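# Cap an LC fibre plug and lay it in a cable ring

## Task

Seat the dust cap all the way onto the LC fibre jumper's plug, then set the plug down flat inside one of the rings of the cable manager beneath the switch. Only the cap may come into contact with the plug's exposed tips. The jumper's cord must not be kinked, crushed or sharply bent, and its far end must not be yanked. The robot must not topple or finish leaning, and nothing may be knocked over or moved out of the work area; any of these means failure.

## Robot and tools

ROBOT. A LinearBot: an omnidirectional wheeled base with a column about 1.7 m high. A carriage rides the column (lift_m) and holds two identical six-joint arms, left and right, each ending in a two-finger gripper. Arm bases sit about 0.57 m plus lift_m above the floor, with carriage parts hanging roughly 0.15 m lower. A hand reaches 0.78 m from its shoulder but only about 0.38 m below the arm base. The hand is about 0.16 m long, 0.1 m wide (0.14 m open); the fingertips taper to about 5 mm thick. Parked joints 1-6: 0, 0.05, 0.05, 1.45, 0, 0. Cameras: carriage_camera (fixed, facing forward, tilted ~20 degrees down), left_wrist_camera and right_wrist_camera (looking past the fingertips).

FRAMES. All positions are metres. Base frame: origin on the floor below the base centre, x forward, y left, z up. left_hand and right_hand are reported in it, as the midpoint between the finger pads; quat_wxyz gives hand orientation (hand z runs along the fingers, fingers open along hand y; an upright hand with joints 1, 5, 6 at 0 is (1,0,0,0)). base_odometry is in the odometry frame (the base frame where the scene began), counts wheel turns only (slip counts as travel), heading in rad, left positive, -3.142 to 3.142. Hand readings tend to sit higher than the real hand, especially at long reach.

TOOL move. Optional keys: base, joints, speeds, min_time_s, cameras. base holds exactly one relative offset from where the base last measured itself: translate_m (forward +, -2 to 2 m), strafe_m (left +, -2 to 2 m) or rotate_rad (counter-clockwise +, -6.3 to 6.3 rad). joints is one flat dictionary covering both arms and the lift, each entry an absolute target by name: lift_m 0 to 1 m; for each side (left_/right_) joint1_rad -2.617 to 3.054 (yaw about vertical, 0 forward, + left); joint2_rad 0 to 3.141 (shoulder: 0 upper arm back and level, 1.57 up, 3.14 forward); joint3_rad 0 to 3.141 (elbow, 0 folded, 3.14 straight); joint4_rad -1.57 to 1.57 (wrist pitch, + lifts fingertips); joint5_rad -1.57 to 1.57 (wrist yaw, + swings tips to the right, opposite to joint 1); joint6_rad -2.094 to 2.094 (roll about finger axis, + clockwise seen from forearm); gripper_m 0 to 0.093 m pad gap. Done tolerances: lift 0.004, j1 0.02, j2 0.105, j3 0.06, j4 0.04, j5 0.025, j6 0.02, gripper 0.004. speeds caps top speed for this call: translate_m/strafe_m 0.02-0.5 m/s, rotate_rad 0.05-1.57 rad/s, lift_m 0.08-0.25 m/s (max is default). min_time_s (0.1-8 s) sets a minimum duration for each arm and gripper motion; use it for straighter, gentler arm paths. No action exceeds 15 s; base moves time out at 14 s. cameras: list of camera names, or all; [] for none. Unknown keys make a call invalid; out-of-range numbers get it refused, and a refusal or a stop skips your remaining move/wait/finished_scene calls in that reply. A move with no action just reports state and images.

wait: seconds 0 to 10, plus cameras; the robot keeps its last command. zoom_image: camera and region [x0, y0, x1, y1] in pixels (top-left origin, at most 504x504) of that camera's latest image. read_manual: only licence texts. finished_scene: scene number; irreversible, so call it only once the plug sits capped and level in the ring with the arm clear.

RESULTS. move line: done, or the worst status. base_status/joint_status per motion: done, off_target (resting short and maybe still pushing), contact_stop or time_out (target dropped, holding), not_followed (arm targets withheld because an arm would nearly hit itself or the other arm; escape by resending one arm's current readings with joint 1 swung away, then the other arm in a later call), limit_stop_at_motor_heat. on_its_own lists uncommanded actions; held at is a target, not a reading. motor_effort in percent, bracket = peak; a falling lift effort while lowering means a hand is resting on something. Joint torques are in arm joint order; joints 1-3 wrap at ±28 N m. Gripper readings: shut on nothing 0.000-0.003; gripping reads somewhat below object width; release by commanding well above the reading. Small objects like a cap or LC plug get crushed by deep targets, so close only slightly below first-touch width. Motor temperatures: per arm, joints then gripper; MOTOR HOT at 75 °C, fault at 100 °C drops that arm for 30-60 s. Park arms to cool.

CAUTIONS. The base only stops on wheel effort; it ignores arms hitting things. If stuck, back off about 0.2 m the way you came. Arms have no contact stop and keep pressing. Never let the arms collide or grip each other. Avoid tipping: keep the carriage low and arms close when driving, avoid sudden stops and pushing. Don't back the column into a table edge. Images only reveal leaning. The scene keeps running while you think, holding the last command. Handle the plug by its body, never its bare ferrule tips; keep the cord slack, avoid pinching it, and don't drop parts or release them while moving.

Each tool is called after ">>>" by a JSON object that holds its "api" and its "payload".

## Session

>>> {"api": "move", "payload": {}}

Scene clock: 0.00 s.
Joint torques (N m): no reading
Motor temperatures (°C): left_arm=[29 36 38 30 29 33 32] | right_arm=[31 35 35 30 31 30 33]
base_odometry: x=+0.000 y=+0.000 heading=+0.000
base_status: not commanded
joint_positions: lift_m=+0.300 left_joint1_rad=+0.003 left_joint2_rad=+0.028 left_joint3_rad=+0.066 left_joint4_rad=+1.405 left_joint5_rad=-0.009 left_joint6_rad=+0.044 left_gripper_m=+0.09396 right_joint1_rad=+0.019 right_joint2_rad=+0.033 right_joint3_rad=+0.043 right_joint4_rad=+1.494 right_joint5_rad=-0.026 right_joint6_rad=-0.017 right_gripper_m=+0.09396
joint_status: not commanded
motor_effort: lift_m=+35 drive_wheels=+3
left_hand: x=+0.2453 y=+0.3086 z=+1.2881 quat_wxyz=(+0.998, -0.003, +0.064, +0.024) (m; base frame)
right_hand: x=+0.2319 y=-0.3021 z=+1.2841 quat_wxyz=(+0.999, -0.014, +0.033, +0.001) (m; base frame)
pictures: carriage_camera, left_wrist_camera, right_wrist_camera
Images, in order (width x height): carriage_camera 896x504, left_wrist_camera 896x504, right_wrist_camera 896x504.

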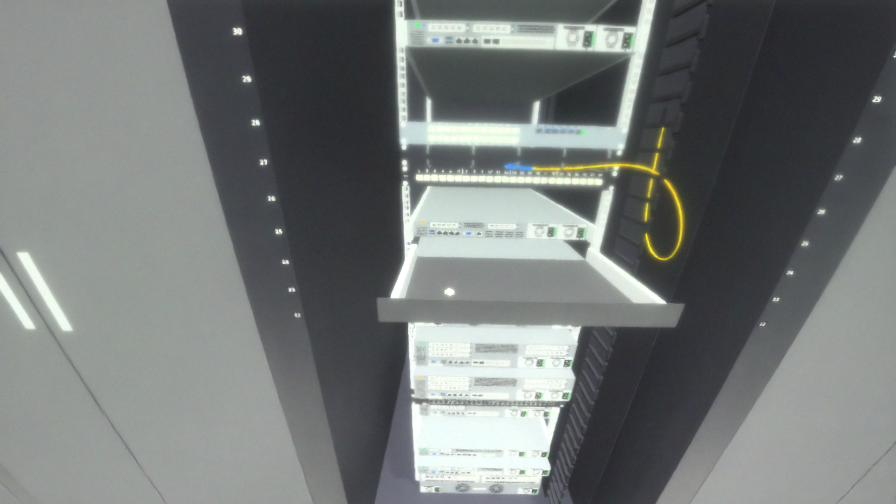

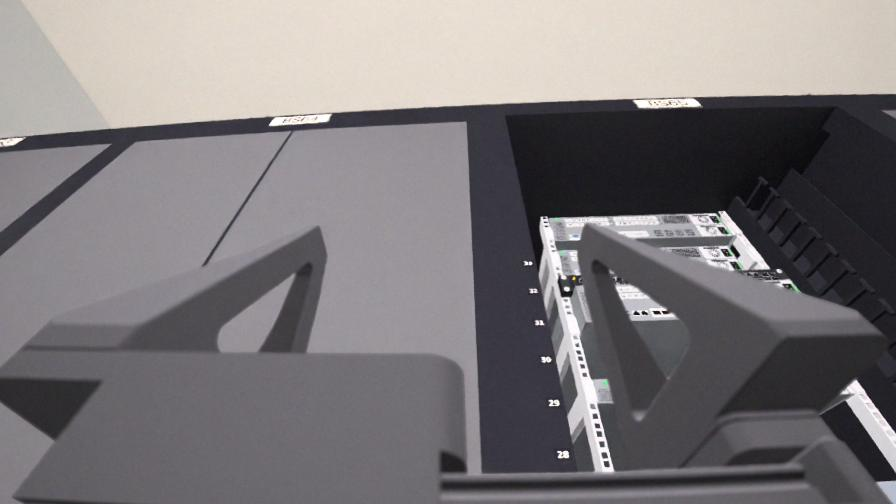

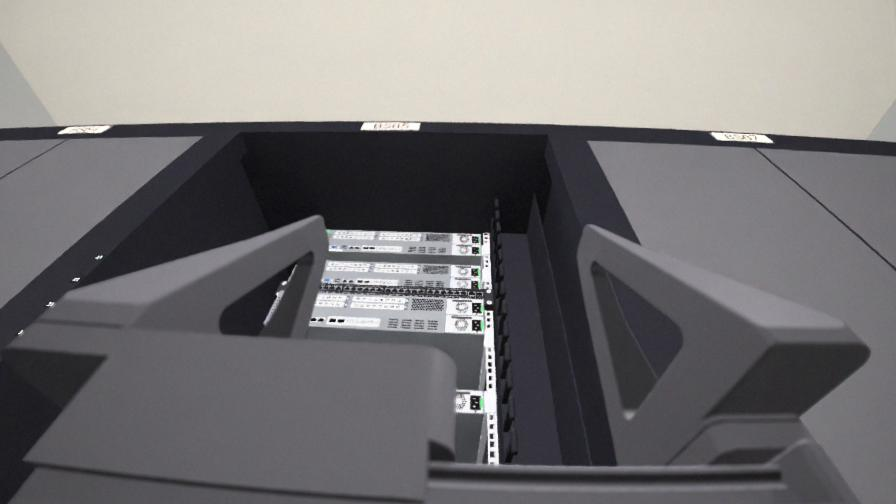

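>>> {"api": "zoom_image", "payload": {"camera": "carriage_camera", "region": [390, 100, 700, 270]}}

>>> {"api": "zoom_image", "payload": {"camera": "carriage_camera", "region": [400, 200, 500, 320]}}

Scaled by 1.626 from the camera's image (finer frame: 1280x720).

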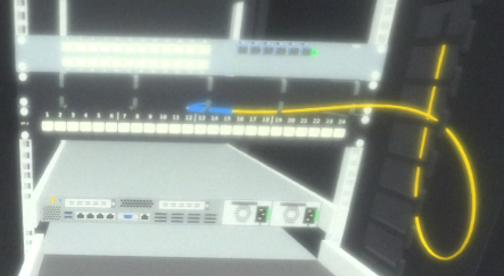

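Scaled by 4.200 from the camera's image (finer frame: 1280x720).

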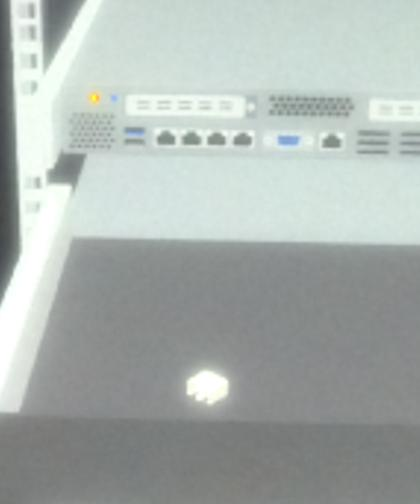

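>>> {"api": "move", "payload": {"base": {"strafe_m":-0.13}, "joints": {"lift_m":0.4}, "speeds": {"strafe_m":0.25}, "cameras": ["carriage_camera"]}}

>>> {"api": "zoom_image", "payload": {"camera": "carriage_camera", "region": [260, 160, 700, 500]}}

Scene clock: 49.43 s.
Joint torques (N m): left_arm=[0.03 3.69 6.53 -0.3 0.08 0.02] | right_arm=[-0.12 4.07 5.75 -0.38 0.01 -0.11]
move: done
base_odometry: x=+0.000 y=-0.130 heading=+0.001
base_status: done
joint_positions: lift_m=+0.400 left_joint1_rad=+0.003 left_joint2_rad=+0.028 left_joint3_rad=+0.066 left_joint4_rad=+1.405 left_joint5_rad=-0.009 left_joint6_rad=+0.044 left_gripper_m=+0.09396 right_joint1_rad=+0.019 right_joint2_rad=+0.033 right_joint3_rad=+0.043 right_joint4_rad=+1.494 right_joint5_rad=-0.026 right_joint6_rad=-0.017 right_gripper_m=+0.09396
joint_status: all done
motor_effort: lift_m=+35(43) drive_wheels=+0(11)
left_hand: x=+0.2453 y=+0.3086 z=+1.3881 quat_wxyz=(+0.998, -0.003, +0.064, +0.024)
right_hand: x=+0.2319 y=-0.3021 z=+1.3840 quat_wxyz=(+0.999, -0.014, +0.033, +0.002)
Images, in order (width x height): carriage_camera 896x504.

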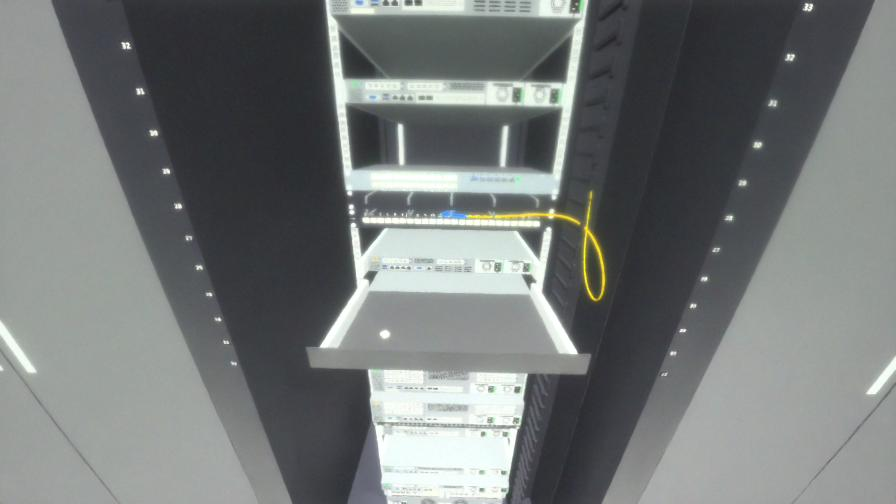

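Scaled by 1.145 from the camera's image (finer frame: 1280x720).

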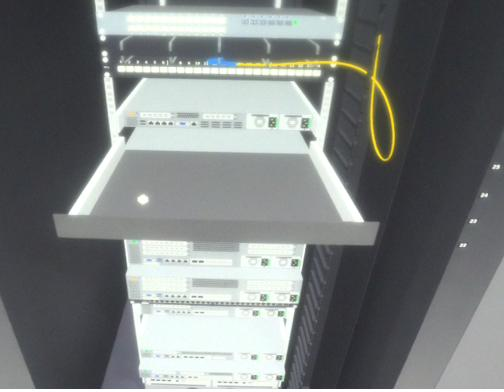

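>>> {"api": "move", "payload": {"base": {"translate_m":0.15}, "speeds": {"translate_m":0.2}, "joints": {"left_gripper_m":0.03,"right_gripper_m":0.03}, "cameras": []}}

>>> {"api": "move", "payload": {"joints": {"left_joint1_rad":-0.487,"left_joint2_rad":1.0,"left_joint3_rad":1.0,"left_joint4_rad":0.3,"left_joint5_rad":-0.306,"left_joint6_rad":-0.386}, "min_time_s": 2, "cameras": []}}

>>> {"api": "move", "payload": {"joints": {"left_joint1_rad":-0.487,"left_joint2_rad":1.882,"left_joint3_rad":1.247,"left_joint4_rad":-0.298,"left_joint5_rad":-0.306,"left_joint6_rad":-0.386}, "min_time_s": 2}}

Scene clock: 66.13 s.
Joint torques (N m): left_arm=[0.03 3.69 6.48 -0.3 0.07 0.01] | right_arm=[-0.1 4.14 5.74 -0.35 0.01 -0.11]
move: done
base_odometry: x=+0.150 y=-0.130 heading=+0.000
base_status: done
joint_positions: lift_m=+0.400 left_joint1_rad=+0.003 left_joint2_rad=+0.028 left_joint3_rad=+0.066 left_joint4_rad=+1.404 left_joint5_rad=-0.009 left_joint6_rad=+0.044 left_gripper_m=+0.03013 right_joint1_rad=+0.019 right_joint2_rad=+0.033 right_joint3_rad=+0.043 right_joint4_rad=+1.492 right_joint5_rad=-0.026 right_joint6_rad=-0.017 right_gripper_m=+0.03013
joint_status: all done
motor_effort: lift_m=+35(35) drive_wheels=-1(11)
left_hand: x=+0.2456 y=+0.3086 z=+1.3881 quat_wxyz=(+0.998, -0.003, +0.065, +0.024)
right_hand: x=+0.2324 y=-0.3021 z=+1.3840 quat_wxyz=(+0.999, -0.014, +0.034, +0.002)

Scene clock: 68.53 s.
Joint torques (N m): left_arm=[-0.61 -1.55 11.49 1.77 -0.01 -0.05] | right_arm=[-0.09 4.07 5.75 -0.35 0.01 -0.11]
move: done
base_odometry: x=+0.150 y=-0.130 heading=+0.000
base_status: not commanded
joint_positions: lift_m=+0.400 left_joint1_rad=-0.479 left_joint2_rad=+0.994 left_joint3_rad=+0.962 left_joint4_rad=+0.310 left_joint5_rad=-0.293 left_joint6_rad=-0.374 left_gripper_m=+0.03013 right_joint1_rad=+0.019 right_joint2_rad=+0.033 right_joint3_rad=+0.043 right_joint4_rad=+1.492 right_joint5_rad=-0.026 right_joint6_rad=-0.017 right_gripper_m=+0.03013
joint_status: all done
motor_effort: lift_m=+35(36) drive_wheels=+3(6)
left_hand: x=+0.5507 y=+0.1887 z=+1.4063 quat_wxyz=(+0.755, -0.085, +0.601, -0.247)
right_hand: x=+0.2324 y=-0.3021 z=+1.3840 quat_wxyz=(+0.999, -0.014, +0.034, +0.002)

Scene clock: 70.83 s.
Joint torques (N m): left_arm=[5.2 19.93 1.11 1.62 1.43 0.11] | right_arm=[-0.1 4.08 5.74 -0.36 0.01 -0.11]
move: off_target
base_odometry: x=+0.150 y=-0.130 heading=+0.001
base_status: not commanded
joint_positions: lift_m=+0.400 left_joint1_rad=-0.551 left_joint2_rad=+1.384 left_joint3_rad=+1.329 left_joint4_rad=-0.262 left_joint5_rad=-0.465 left_joint6_rad=-0.393 left_gripper_m=+0.03008 right_joint1_rad=+0.019 right_joint2_rad=+0.033 right_joint3_rad=+0.043 right_joint4_rad=+1.492 right_joint5_rad=-0.026 right_joint6_rad=-0.017 right_gripper_m=+0.03013
joint_status: left_joint1_rad off_target (ended at -0.551, target -0.487); left_joint2_rad off_target (ended at +1.384, target +1.882); left_joint3_rad off_target (ended at +1.329, target +1.247); left_joint5_rad off_target (ended at -0.465, target -0.306); the others done
motor_effort: lift_m=+35(36) drive_wheels=+13(13)
left_hand: x=+0.6264 y=+0.1449 z=+1.3025 quat_wxyz=(+0.593, -0.073, +0.796, -0.094)
right_hand: x=+0.2323 y=-0.3021 z=+1.3841 quat_wxyz=(+0.999, -0.014, +0.034, +0.002)
pictures: carriage_camera, left_wrist_camera, right_wrist_camera
Images, in order (width x height): carriage_camera 896x504, left_wrist_camera 896x504, right_wrist_camera 896x504.

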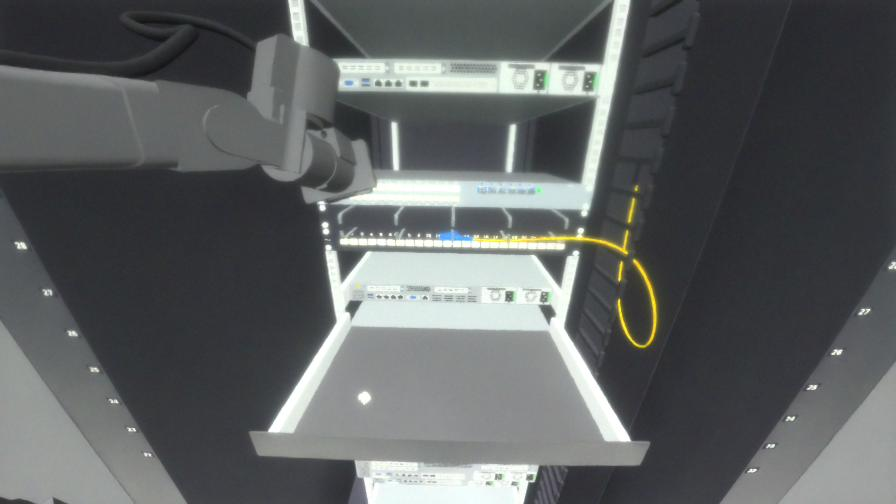

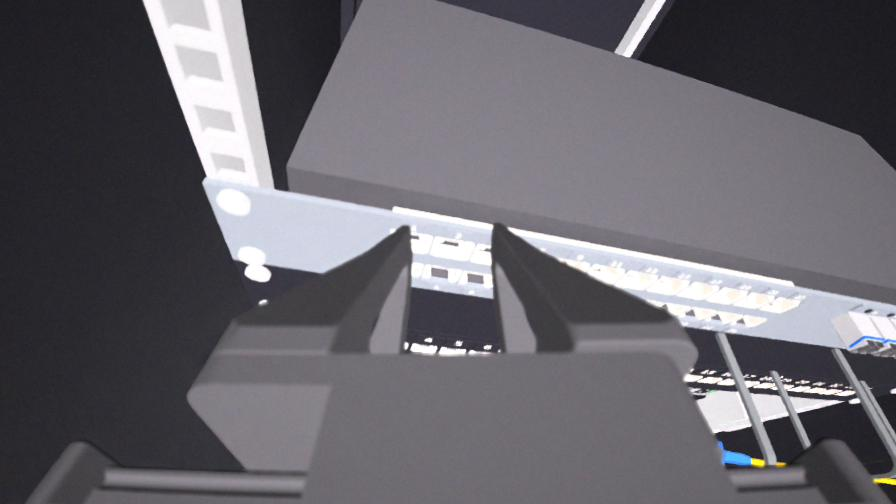

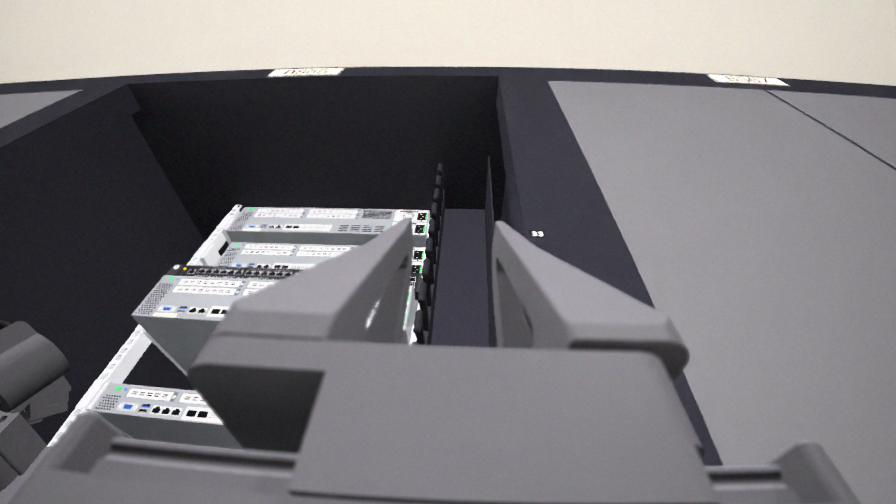

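>>> {"api": "move", "payload": {"joints": {"left_joint1_rad":-0.487,"left_joint2_rad":1.2,"left_joint3_rad":1.15,"left_joint4_rad":0.0,"left_joint5_rad":-0.306,"left_joint6_rad":-0.386}, "min_time_s": 1.5}}

Scene clock: 99.10 s.
Joint torques (N m): left_arm=[0.61 -4.82 7.06 2.26 0.17 0.11] | right_arm=[-0.09 4.05 5.78 -0.34 0.01 -0.11]
Motor temperatures (°C): left_arm=[31 62 40 33 32 33 32] | right_arm=[31 36 38 30 31 30 33]
move: done
base_odometry: x=+0.150 y=-0.130 heading=+0.001
base_status: not commanded
joint_positions: lift_m=+0.400 left_joint1_rad=-0.494 left_joint2_rad=+1.212 left_joint3_rad=+1.165 left_joint4_rad=-0.015 left_joint5_rad=-0.319 left_joint6_rad=-0.393 left_gripper_m=+0.03008 right_joint1_rad=+0.019 right_joint2_rad=+0.033 right_joint3_rad=+0.043 right_joint4_rad=+1.492 right_joint5_rad=-0.026 right_joint6_rad=-0.017 right_gripper_m=+0.03013
joint_status: all done
motor_effort: lift_m=+34(35) drive_wheels=+4(15)
left_hand: x=+0.6032 y=+0.1593 z=+1.3483 quat_wxyz=(+0.660, -0.072, +0.724, -0.186)
right_hand: x=+0.2323 y=-0.3021 z=+1.3841 quat_wxyz=(+0.999, -0.014, +0.034, +0.002)
pictures: carriage_camera, left_wrist_camera, right_wrist_camera
Images, in order (width x height): carriage_camera 896x504, left_wrist_camera 896x504, right_wrist_camera 896x504.

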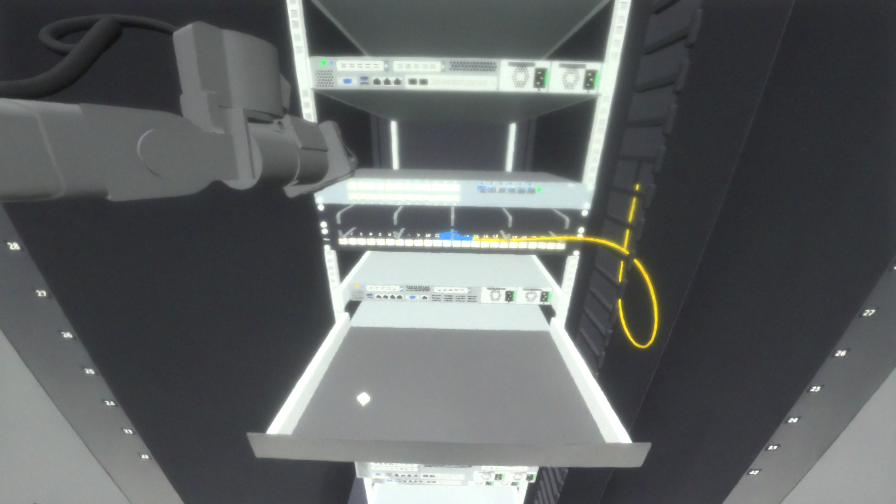

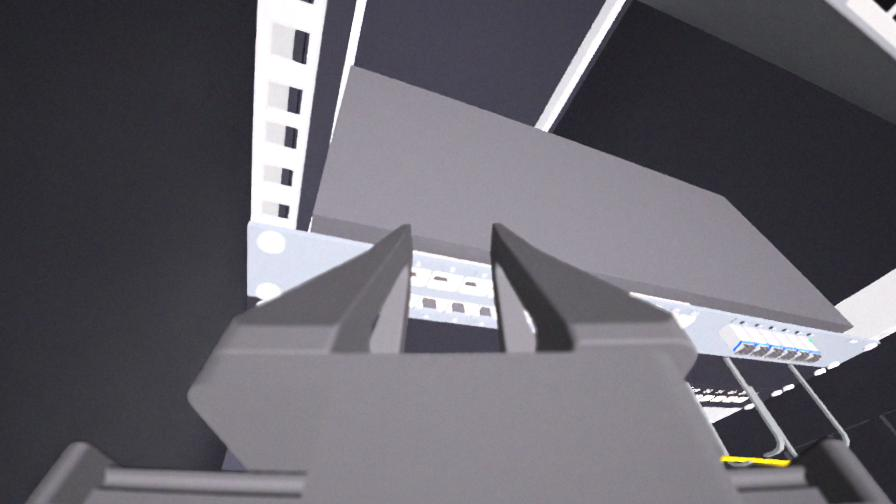

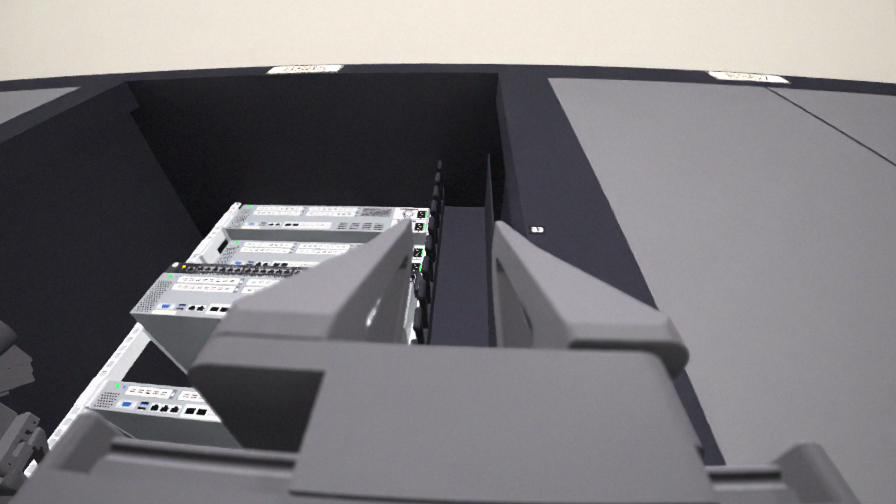

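>>> {"api": "move", "payload": {"base": {"translate_m":-0.12}, "speeds": {"translate_m":0.2}, "joints": {"lift_m":0.48}}}

Scene clock: 126.67 s.
Joint torques (N m): left_arm=[0.55 -4.68 7.82 2.11 0.13 0.11] | right_arm=[-0.09 4.11 5.75 -0.39 0.01 -0.11]
Motor temperatures (°C): left_arm=[30 49 42 36 30 33 32] | right_arm=[31 36 38 30 31 30 33]
move: done
base_odometry: x=+0.030 y=-0.130 heading=+0.000
base_status: done
joint_positions: lift_m=+0.480 left_joint1_rad=-0.493 left_joint2_rad=+1.210 left_joint3_rad=+1.156 left_joint4_rad=-0.002 left_joint5_rad=-0.316 left_joint6_rad=-0.393 left_gripper_m=+0.03008 right_joint1_rad=+0.019 right_joint2_rad=+0.033 right_joint3_rad=+0.043 right_joint4_rad=+1.495 right_joint5_rad=-0.026 right_joint6_rad=-0.017 right_gripper_m=+0.03013
joint_status: all done
motor_effort: lift_m=+35(43) drive_wheels=-1(12)
left_hand: x=+0.6031 y=+0.1592 z=+1.4280 quat_wxyz=(+0.662, -0.072, +0.722, -0.188)
right_hand: x=+0.2317 y=-0.3021 z=+1.4640 quat_wxyz=(+0.999, -0.014, +0.032, +0.002)
pictures: carriage_camera, left_wrist_camera, right_wrist_camera
Images, in order (width x height): carriage_camera 896x504, left_wrist_camera 896x504, right_wrist_camera 896x504.

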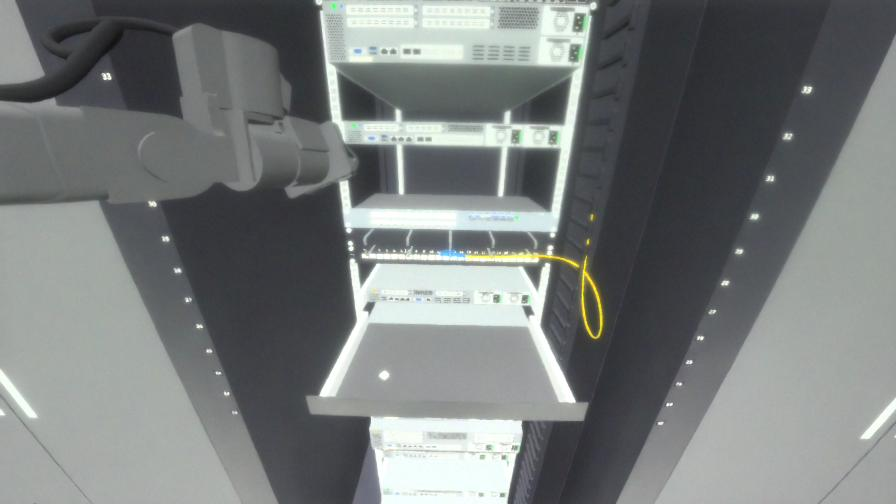

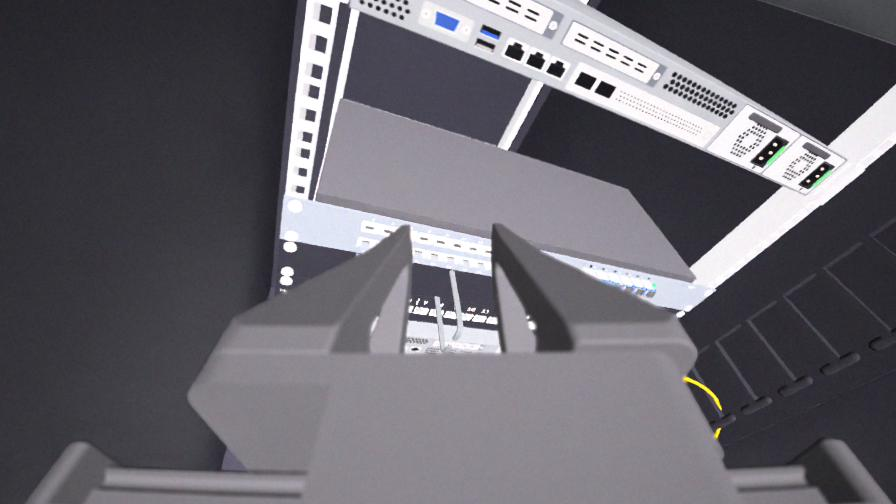

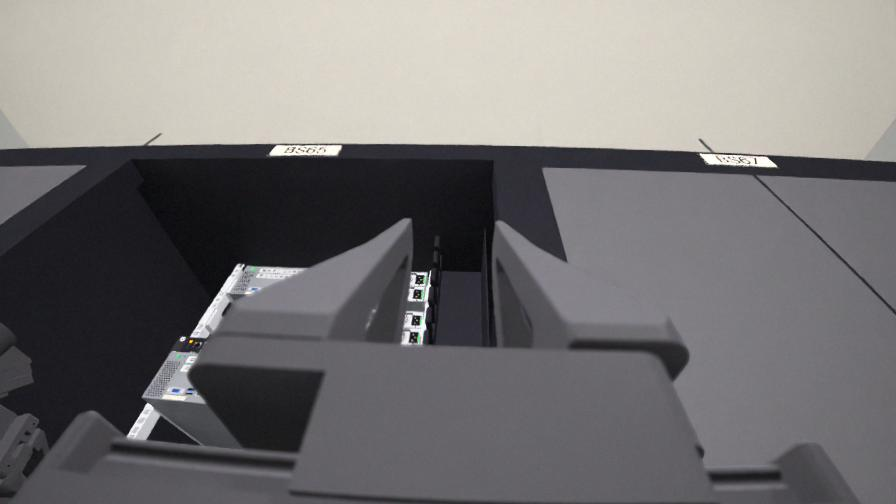

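>>> {"api": "move", "payload": {"joints": {"left_joint1_rad":-0.78,"left_joint2_rad":1.40,"left_joint3_rad":0.765,"left_joint4_rad":-0.398,"left_joint5_rad":-0.469,"left_joint6_rad":-0.65}, "min_time_s": 2.5}}

Scene clock: 139.27 s.
Joint torques (N m): left_arm=[-0.62 -3.81 6.27 1.23 -0.31 -0.1] | right_arm=[-0.09 4.08 5.76 -0.39 0.01 -0.11]
move: done
base_odometry: x=+0.030 y=-0.130 heading=+0.000
base_status: not commanded
joint_positions: lift_m=+0.480 left_joint1_rad=-0.772 left_joint2_rad=+1.390 left_joint3_rad=+0.779 left_joint4_rad=-0.387 left_joint5_rad=-0.455 left_joint6_rad=-0.638 left_gripper_m=+0.03008 right_joint1_rad=+0.019 right_joint2_rad=+0.033 right_joint3_rad=+0.043 right_joint4_rad=+1.495 right_joint5_rad=-0.026 right_joint6_rad=-0.017 right_gripper_m=+0.03013
joint_status: all done
motor_effort: lift_m=+35(36) drive_wheels=-3(8)
left_hand: x=+0.5055 y=+0.1301 z=+1.1238 quat_wxyz=(+0.350, -0.001, +0.937, -0.013)
right_hand: x=+0.2317 y=-0.3021 z=+1.4640 quat_wxyz=(+0.999, -0.014, +0.032, +0.002)
pictures: carriage_camera, left_wrist_camera, right_wrist_camera
Images, in order (width x height): carriage_camera 896x504, left_wrist_camera 896x504, right_wrist_camera 896x504.

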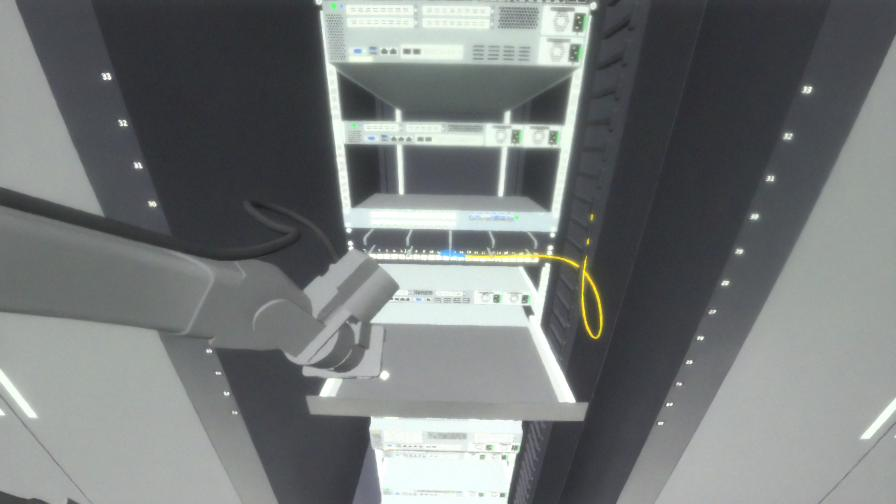

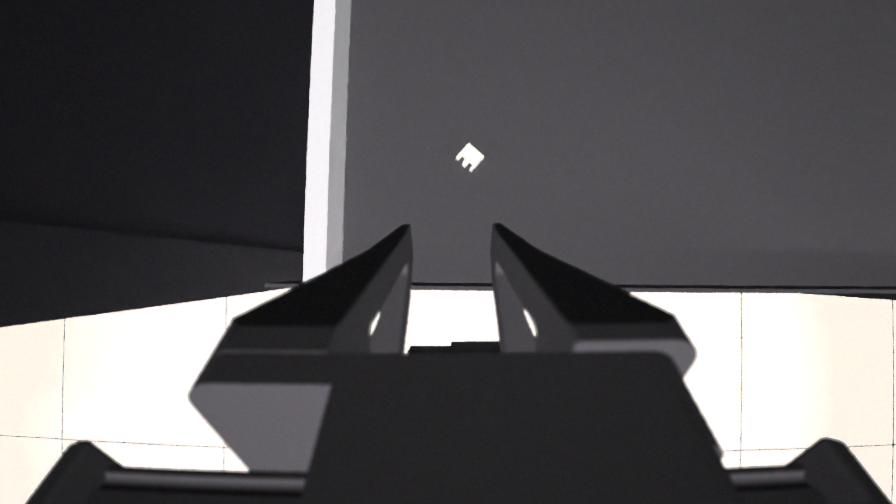

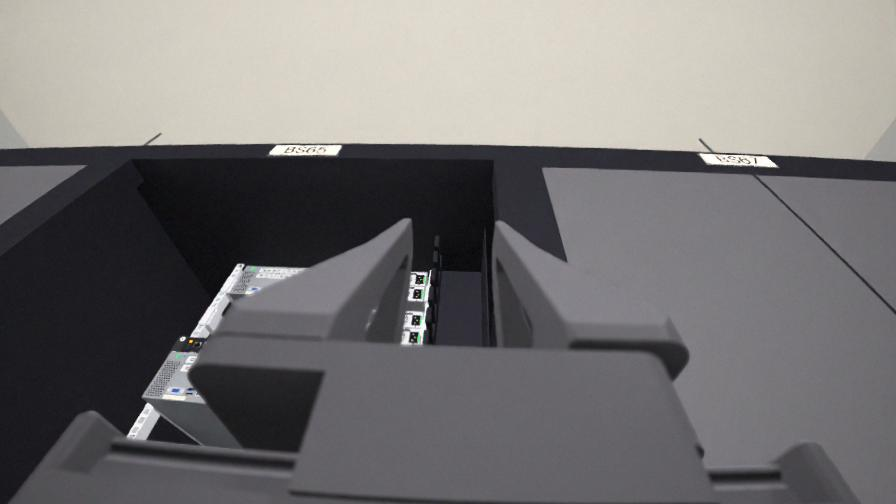

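>>> {"api": "zoom_image", "payload": {"camera": "left_wrist_camera", "region": [430, 117, 510, 197]}}

Scaled by 6.300 from the camera's image (finer frame: 1280x720).

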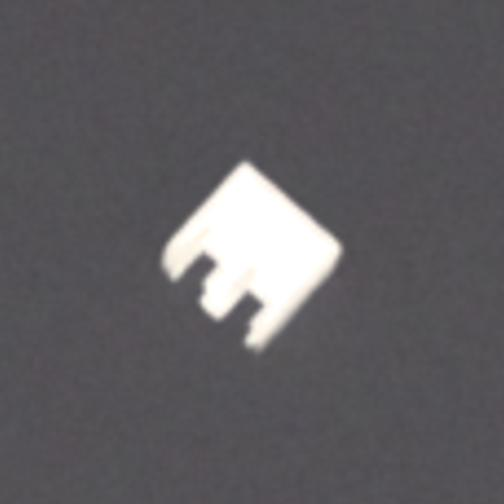

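>>> {"api": "move", "payload": {"joints": {"left_joint1_rad":-0.482,"left_joint2_rad":2.1,"left_joint3_rad":1.69,"left_joint4_rad":-1.154,"left_joint5_rad":0.0,"left_joint6_rad":0.235}, "min_time_s": 2.5, "cameras": ["carriage_camera","left_wrist_camera"]}}

Scene clock: 216.90 s.
Joint torques (N m): left_arm=[0.65 -8.59 9.77 0.11 0.17 0.13] | right_arm=[-0.09 4.07 5.74 -0.39 0.01 -0.11]
Motor temperatures (°C): left_arm=[29 40 42 36 30 33 32] | right_arm=[31 36 39 30 31 30 33]
move: done
base_odometry: x=+0.030 y=-0.130 heading=+0.000
base_status: not commanded
joint_positions: lift_m=+0.480 left_joint1_rad=-0.490 left_joint2_rad=+2.085 left_joint3_rad=+1.657 left_joint4_rad=-1.140 left_joint5_rad=-0.014 left_joint6_rad=+0.223 left_gripper_m=+0.03007 right_joint1_rad=+0.019 right_joint2_rad=+0.033 right_joint3_rad=+0.043 right_joint4_rad=+1.495 right_joint5_rad=-0.026 right_joint6_rad=-0.017 right_gripper_m=+0.03013
joint_status: all done
motor_effort: lift_m=+35(36) drive_wheels=-4(7)
left_hand: x=+0.5678 y=+0.1217 z=+1.0843 quat_wxyz=(+0.002, +0.349, +0.937, +0.007)
right_hand: x=+0.2317 y=-0.3021 z=+1.4640 quat_wxyz=(+0.999, -0.014, +0.032, +0.002)
Images, in order (width x height): carriage_camera 896x504, left_wrist_camera 896x504.

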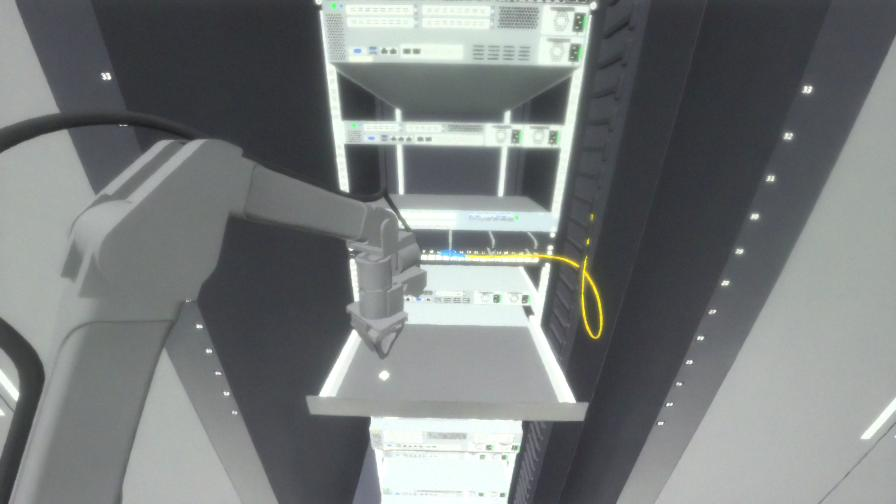

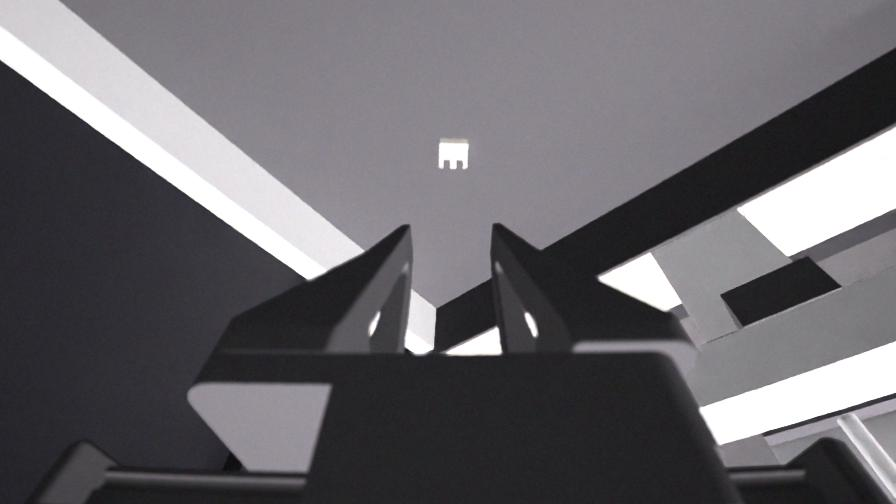

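>>> {"api": "move", "payload": {"base": {"translate_m":0.0067}, "speeds": {"translate_m":0.03}, "cameras": []}}

>>> {"api": "move", "payload": {"base": {"strafe_m":-0.007}, "speeds": {"strafe_m":0.03,"lift_m":0.08}, "joints": {"lift_m":0.45}, "cameras": ["left_wrist_camera"]}}

>>> {"api": "zoom_image", "payload": {"camera": "left_wrist_camera", "region": [350, 130, 550, 330]}}

Scene clock: 232.73 s.
Joint torques (N m): left_arm=[0.46 -8.68 9.76 0.13 0.17 0.12] | right_arm=[-0.1 4.1 5.75 -0.43 0.01 -0.11]
move: done
base_odometry: x=+0.037 y=-0.130 heading=+0.001
base_status: done
joint_positions: lift_m=+0.480 left_joint1_rad=-0.487 left_joint2_rad=+2.086 left_joint3_rad=+1.657 left_joint4_rad=-1.145 left_joint5_rad=-0.012 left_joint6_rad=+0.225 left_gripper_m=+0.03007 right_joint1_rad=+0.019 right_joint2_rad=+0.033 right_joint3_rad=+0.043 right_joint4_rad=+1.495 right_joint5_rad=-0.026 right_joint6_rad=-0.017 right_gripper_m=+0.03013
joint_status: not commanded
motor_effort: lift_m=+36(36) drive_wheels=+4(7)
left_hand: x=+0.5671 y=+0.1229 z=+1.0839 quat_wxyz=(-0.001, +0.348, +0.937, +0.006)
right_hand: x=+0.2317 y=-0.3021 z=+1.4640 quat_wxyz=(+0.999, -0.014, +0.032, +0.002)

Scene clock: 233.50 s.
Joint torques (N m): left_arm=[0.24 -9.29 9.22 0.15 0.15 0.11] | right_arm=[-0.03 4.08 5.76 -0.38 0.01 -0.11]
move: done
base_odometry: x=+0.037 y=-0.137 heading=+0.001
base_status: done
joint_positions: lift_m=+0.450 left_joint1_rad=-0.485 left_joint2_rad=+2.093 left_joint3_rad=+1.664 left_joint4_rad=-1.146 left_joint5_rad=-0.010 left_joint6_rad=+0.225 left_gripper_m=+0.03007 right_joint1_rad=+0.019 right_joint2_rad=+0.033 right_joint3_rad=+0.043 right_joint4_rad=+1.495 right_joint5_rad=-0.026 right_joint6_rad=-0.017 right_gripper_m=+0.03013
joint_status: all done
motor_effort: lift_m=+35(35) drive_wheels=-1(10)
left_hand: x=+0.5684 y=+0.1229 z=+1.0531 quat_wxyz=(-0.002, +0.347, +0.938, +0.005)
right_hand: x=+0.2318 y=-0.3021 z=+1.4341 quat_wxyz=(+0.999, -0.014, +0.033, +0.001)
Images, in order (width x height): left_wrist_camera 896x504.

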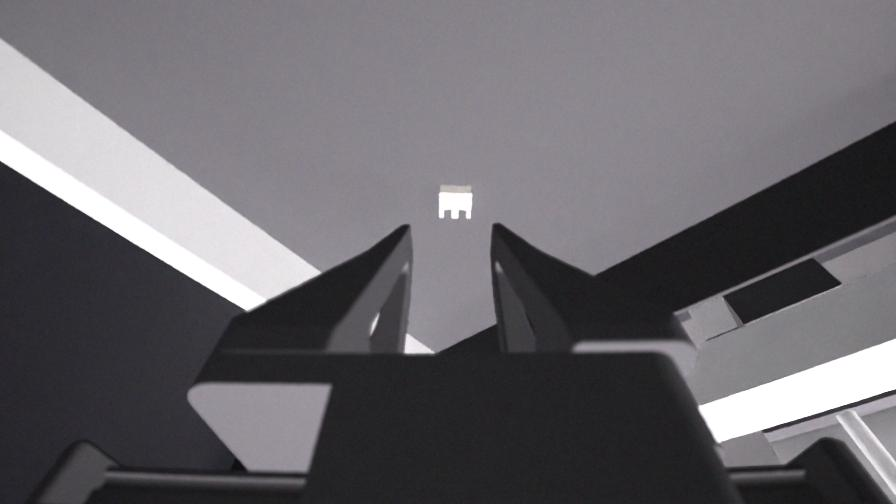

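Scaled by 2.520 from the camera's image (finer frame: 1280x720).

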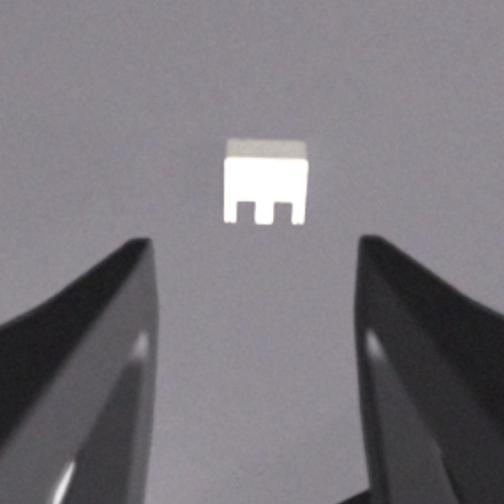

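>>> {"api": "move", "payload": {"base": {"translate_m":0.005}, "speeds": {"translate_m":0.03}, "cameras": []}}

>>> {"api": "move", "payload": {"base": {"strafe_m":-0.005}, "speeds": {"strafe_m":0.03,"lift_m":0.08}, "joints": {"lift_m":0.437}, "cameras": ["left_wrist_camera"]}}

>>> {"api": "zoom_image", "payload": {"camera": "left_wrist_camera", "region": [350, 130, 550, 330]}}

Scene clock: 244.57 s.
Joint torques (N m): left_arm=[0.17 -9.2 9.2 0.17 0.15 0.11] | right_arm=[-0.03 4.07 5.74 -0.38 0.01 -0.11]
Motor temperatures (°C): left_arm=[29 44 47 34 30 33 32] | right_arm=[31 36 39 30 31 30 33]
move: done
base_odometry: x=+0.042 y=-0.137 heading=+0.002
base_status: done
joint_positions: lift_m=+0.450 left_joint1_rad=-0.484 left_joint2_rad=+2.093 left_joint3_rad=+1.664 left_joint4_rad=-1.148 left_joint5_rad=-0.010 left_joint6_rad=+0.225 left_gripper_m=+0.03007 right_joint1_rad=+0.019 right_joint2_rad=+0.033 right_joint3_rad=+0.043 right_joint4_rad=+1.493 right_joint5_rad=-0.026 right_joint6_rad=-0.017 right_gripper_m=+0.03013
joint_status: not commanded
motor_effort: lift_m=+35(35) drive_wheels=+4(7)
left_hand: x=+0.5681 y=+0.1236 z=+1.0531 quat_wxyz=(-0.003, +0.347, +0.938, +0.005)
right_hand: x=+0.2321 y=-0.3021 z=+1.4341 quat_wxyz=(+0.999, -0.014, +0.033, +0.001)

Scene clock: 245.17 s.
Joint torques (N m): left_arm=[0.21 -9.4 8.92 0.18 0.15 0.11] | right_arm=[-0.13 4.08 5.74 -0.37 0 -0.11]
move: done
base_odometry: x=+0.042 y=-0.142 heading=+0.002
base_status: done
joint_positions: lift_m=+0.437 left_joint1_rad=-0.484 left_joint2_rad=+2.095 left_joint3_rad=+1.667 left_joint4_rad=-1.150 left_joint5_rad=-0.008 left_joint6_rad=+0.225 left_gripper_m=+0.03007 right_joint1_rad=+0.019 right_joint2_rad=+0.033 right_joint3_rad=+0.043 right_joint4_rad=+1.493 right_joint5_rad=-0.026 right_joint6_rad=-0.017 right_gripper_m=+0.03013
joint_status: all done
motor_effort: lift_m=+34(35) drive_wheels=-1(10)
left_hand: x=+0.5684 y=+0.1231 z=+1.0400 quat_wxyz=(-0.003, +0.347, +0.938, +0.005)
right_hand: x=+0.2321 y=-0.3021 z=+1.4211 quat_wxyz=(+0.999, -0.014, +0.033, +0.002)
Images, in order (width x height): left_wrist_camera 896x504.

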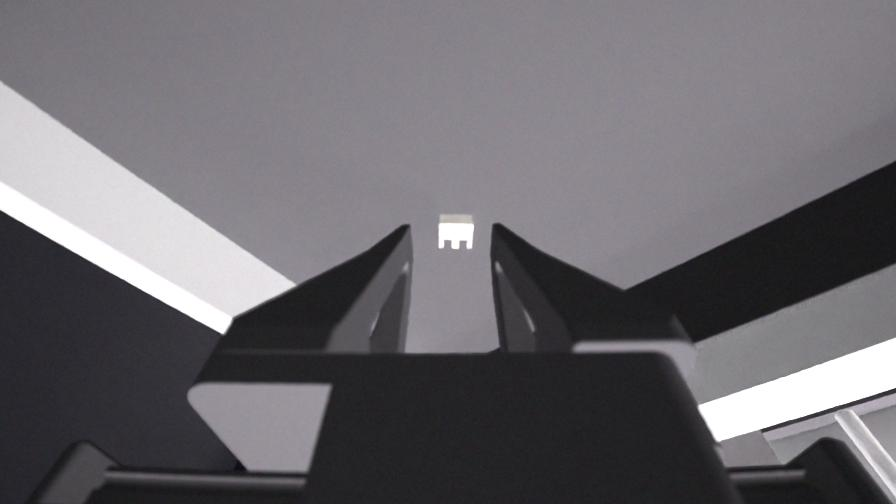

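Scaled by 2.520 from the camera's image (finer frame: 1280x720).

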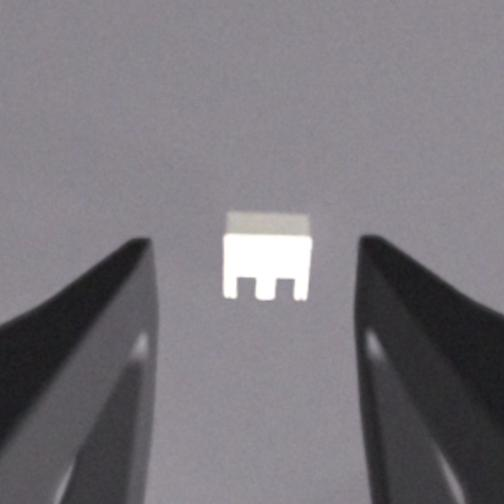

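>>> {"api": "move", "payload": {"joints": {"lift_m":0.428}, "speeds": {"lift_m":0.08}, "cameras": ["left_wrist_camera"]}}

>>> {"api": "zoom_image", "payload": {"camera": "left_wrist_camera", "region": [350, 130, 550, 330]}}

Scene clock: 252.60 s.
Joint torques (N m): left_arm=[0.16 -9.65 8.77 0.19 0.14 0.11] | right_arm=[-0.1 4.07 5.78 -0.35 0.01 -0.11]
move: done
base_odometry: x=+0.042 y=-0.142 heading=+0.002
base_status: not commanded
joint_positions: lift_m=+0.428 left_joint1_rad=-0.484 left_joint2_rad=+2.097 left_joint3_rad=+1.668 left_joint4_rad=-1.151 left_joint5_rad=-0.008 left_joint6_rad=+0.225 left_gripper_m=+0.03007 right_joint1_rad=+0.019 right_joint2_rad=+0.033 right_joint3_rad=+0.043 right_joint4_rad=+1.493 right_joint5_rad=-0.026 right_joint6_rad=-0.017 right_gripper_m=+0.03013
joint_status: all done
motor_effort: lift_m=+35(36) drive_wheels=-3(3)
left_hand: x=+0.5685 y=+0.1231 z=+1.0306 quat_wxyz=(-0.004, +0.347, +0.938, +0.005)
right_hand: x=+0.2320 y=-0.3021 z=+1.4121 quat_wxyz=(+0.999, -0.014, +0.033, +0.002)
Images, in order (width x height): left_wrist_camera 896x504.

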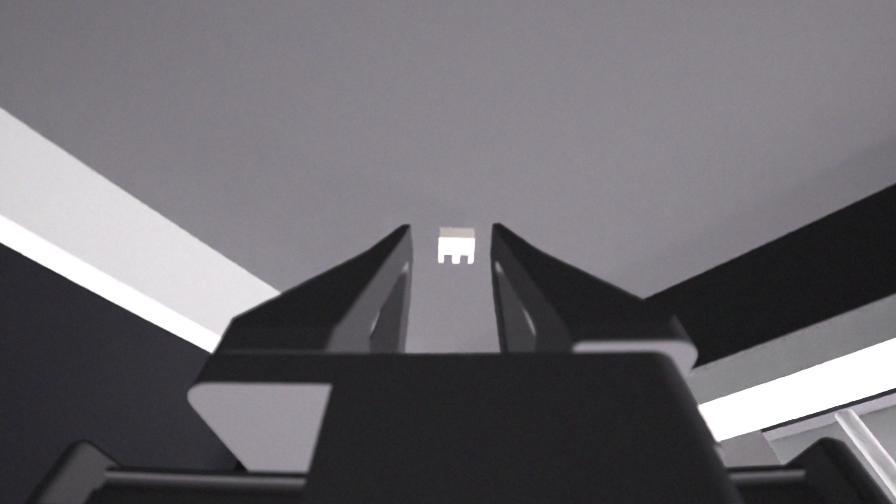

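Scaled by 2.520 from the camera's image (finer frame: 1280x720).

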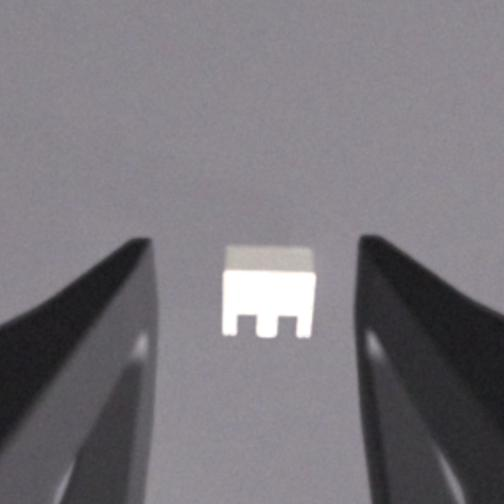

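>>> {"api": "move", "payload": {"joints": {"lift_m":0.423}, "speeds": {"lift_m":0.08}, "cameras": ["left_wrist_camera"]}}

>>> {"api": "zoom_image", "payload": {"camera": "left_wrist_camera", "region": [350, 130, 550, 330]}}

Scene clock: 262.23 s.
Joint torques (N m): left_arm=[0.17 -9.8 8.64 0.21 0.14 0.11] | right_arm=[-0.1 4.07 5.78 -0.37 0.01 -0.11]
move: done
base_odometry: x=+0.042 y=-0.142 heading=+0.002
base_status: not commanded
joint_positions: lift_m=+0.423 left_joint1_rad=-0.484 left_joint2_rad=+2.100 left_joint3_rad=+1.669 left_joint4_rad=-1.152 left_joint5_rad=-0.008 left_joint6_rad=+0.225 left_gripper_m=+0.03007 right_joint1_rad=+0.019 right_joint2_rad=+0.033 right_joint3_rad=+0.043 right_joint4_rad=+1.494 right_joint5_rad=-0.026 right_joint6_rad=-0.017 right_gripper_m=+0.03013
joint_status: all done
motor_effort: lift_m=+34(35) drive_wheels=-3(3)
left_hand: x=+0.5683 y=+0.1232 z=+1.0249 quat_wxyz=(-0.005, +0.347, +0.938, +0.005)
right_hand: x=+0.2319 y=-0.3021 z=+1.4071 quat_wxyz=(+0.999, -0.014, +0.033, +0.002)
Images, in order (width x height): left_wrist_camera 896x504.

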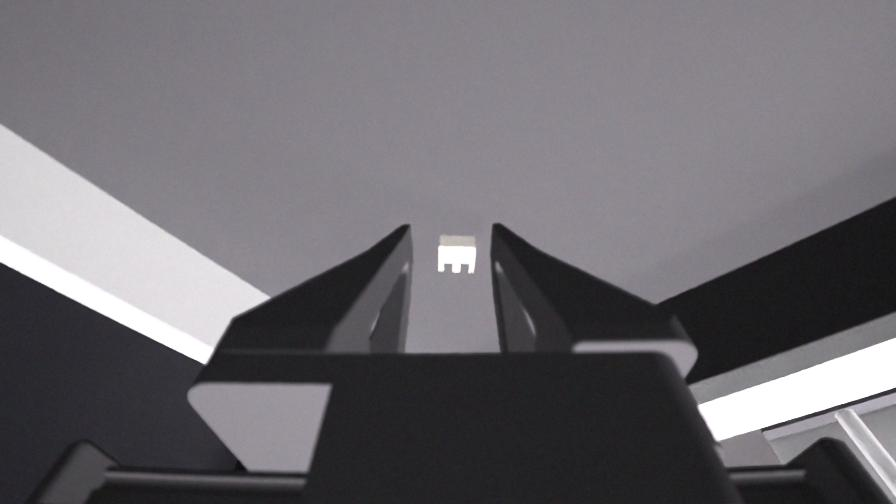

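Scaled by 2.520 from the camera's image (finer frame: 1280x720).

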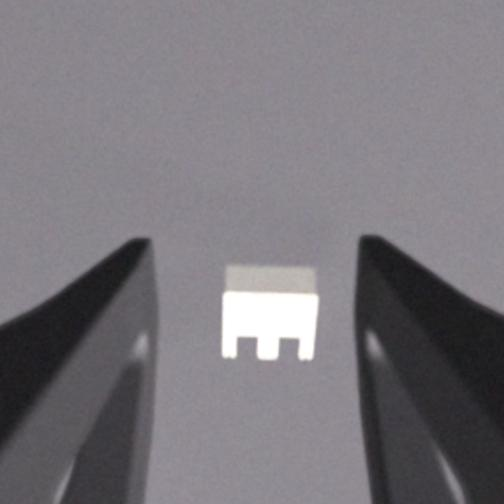

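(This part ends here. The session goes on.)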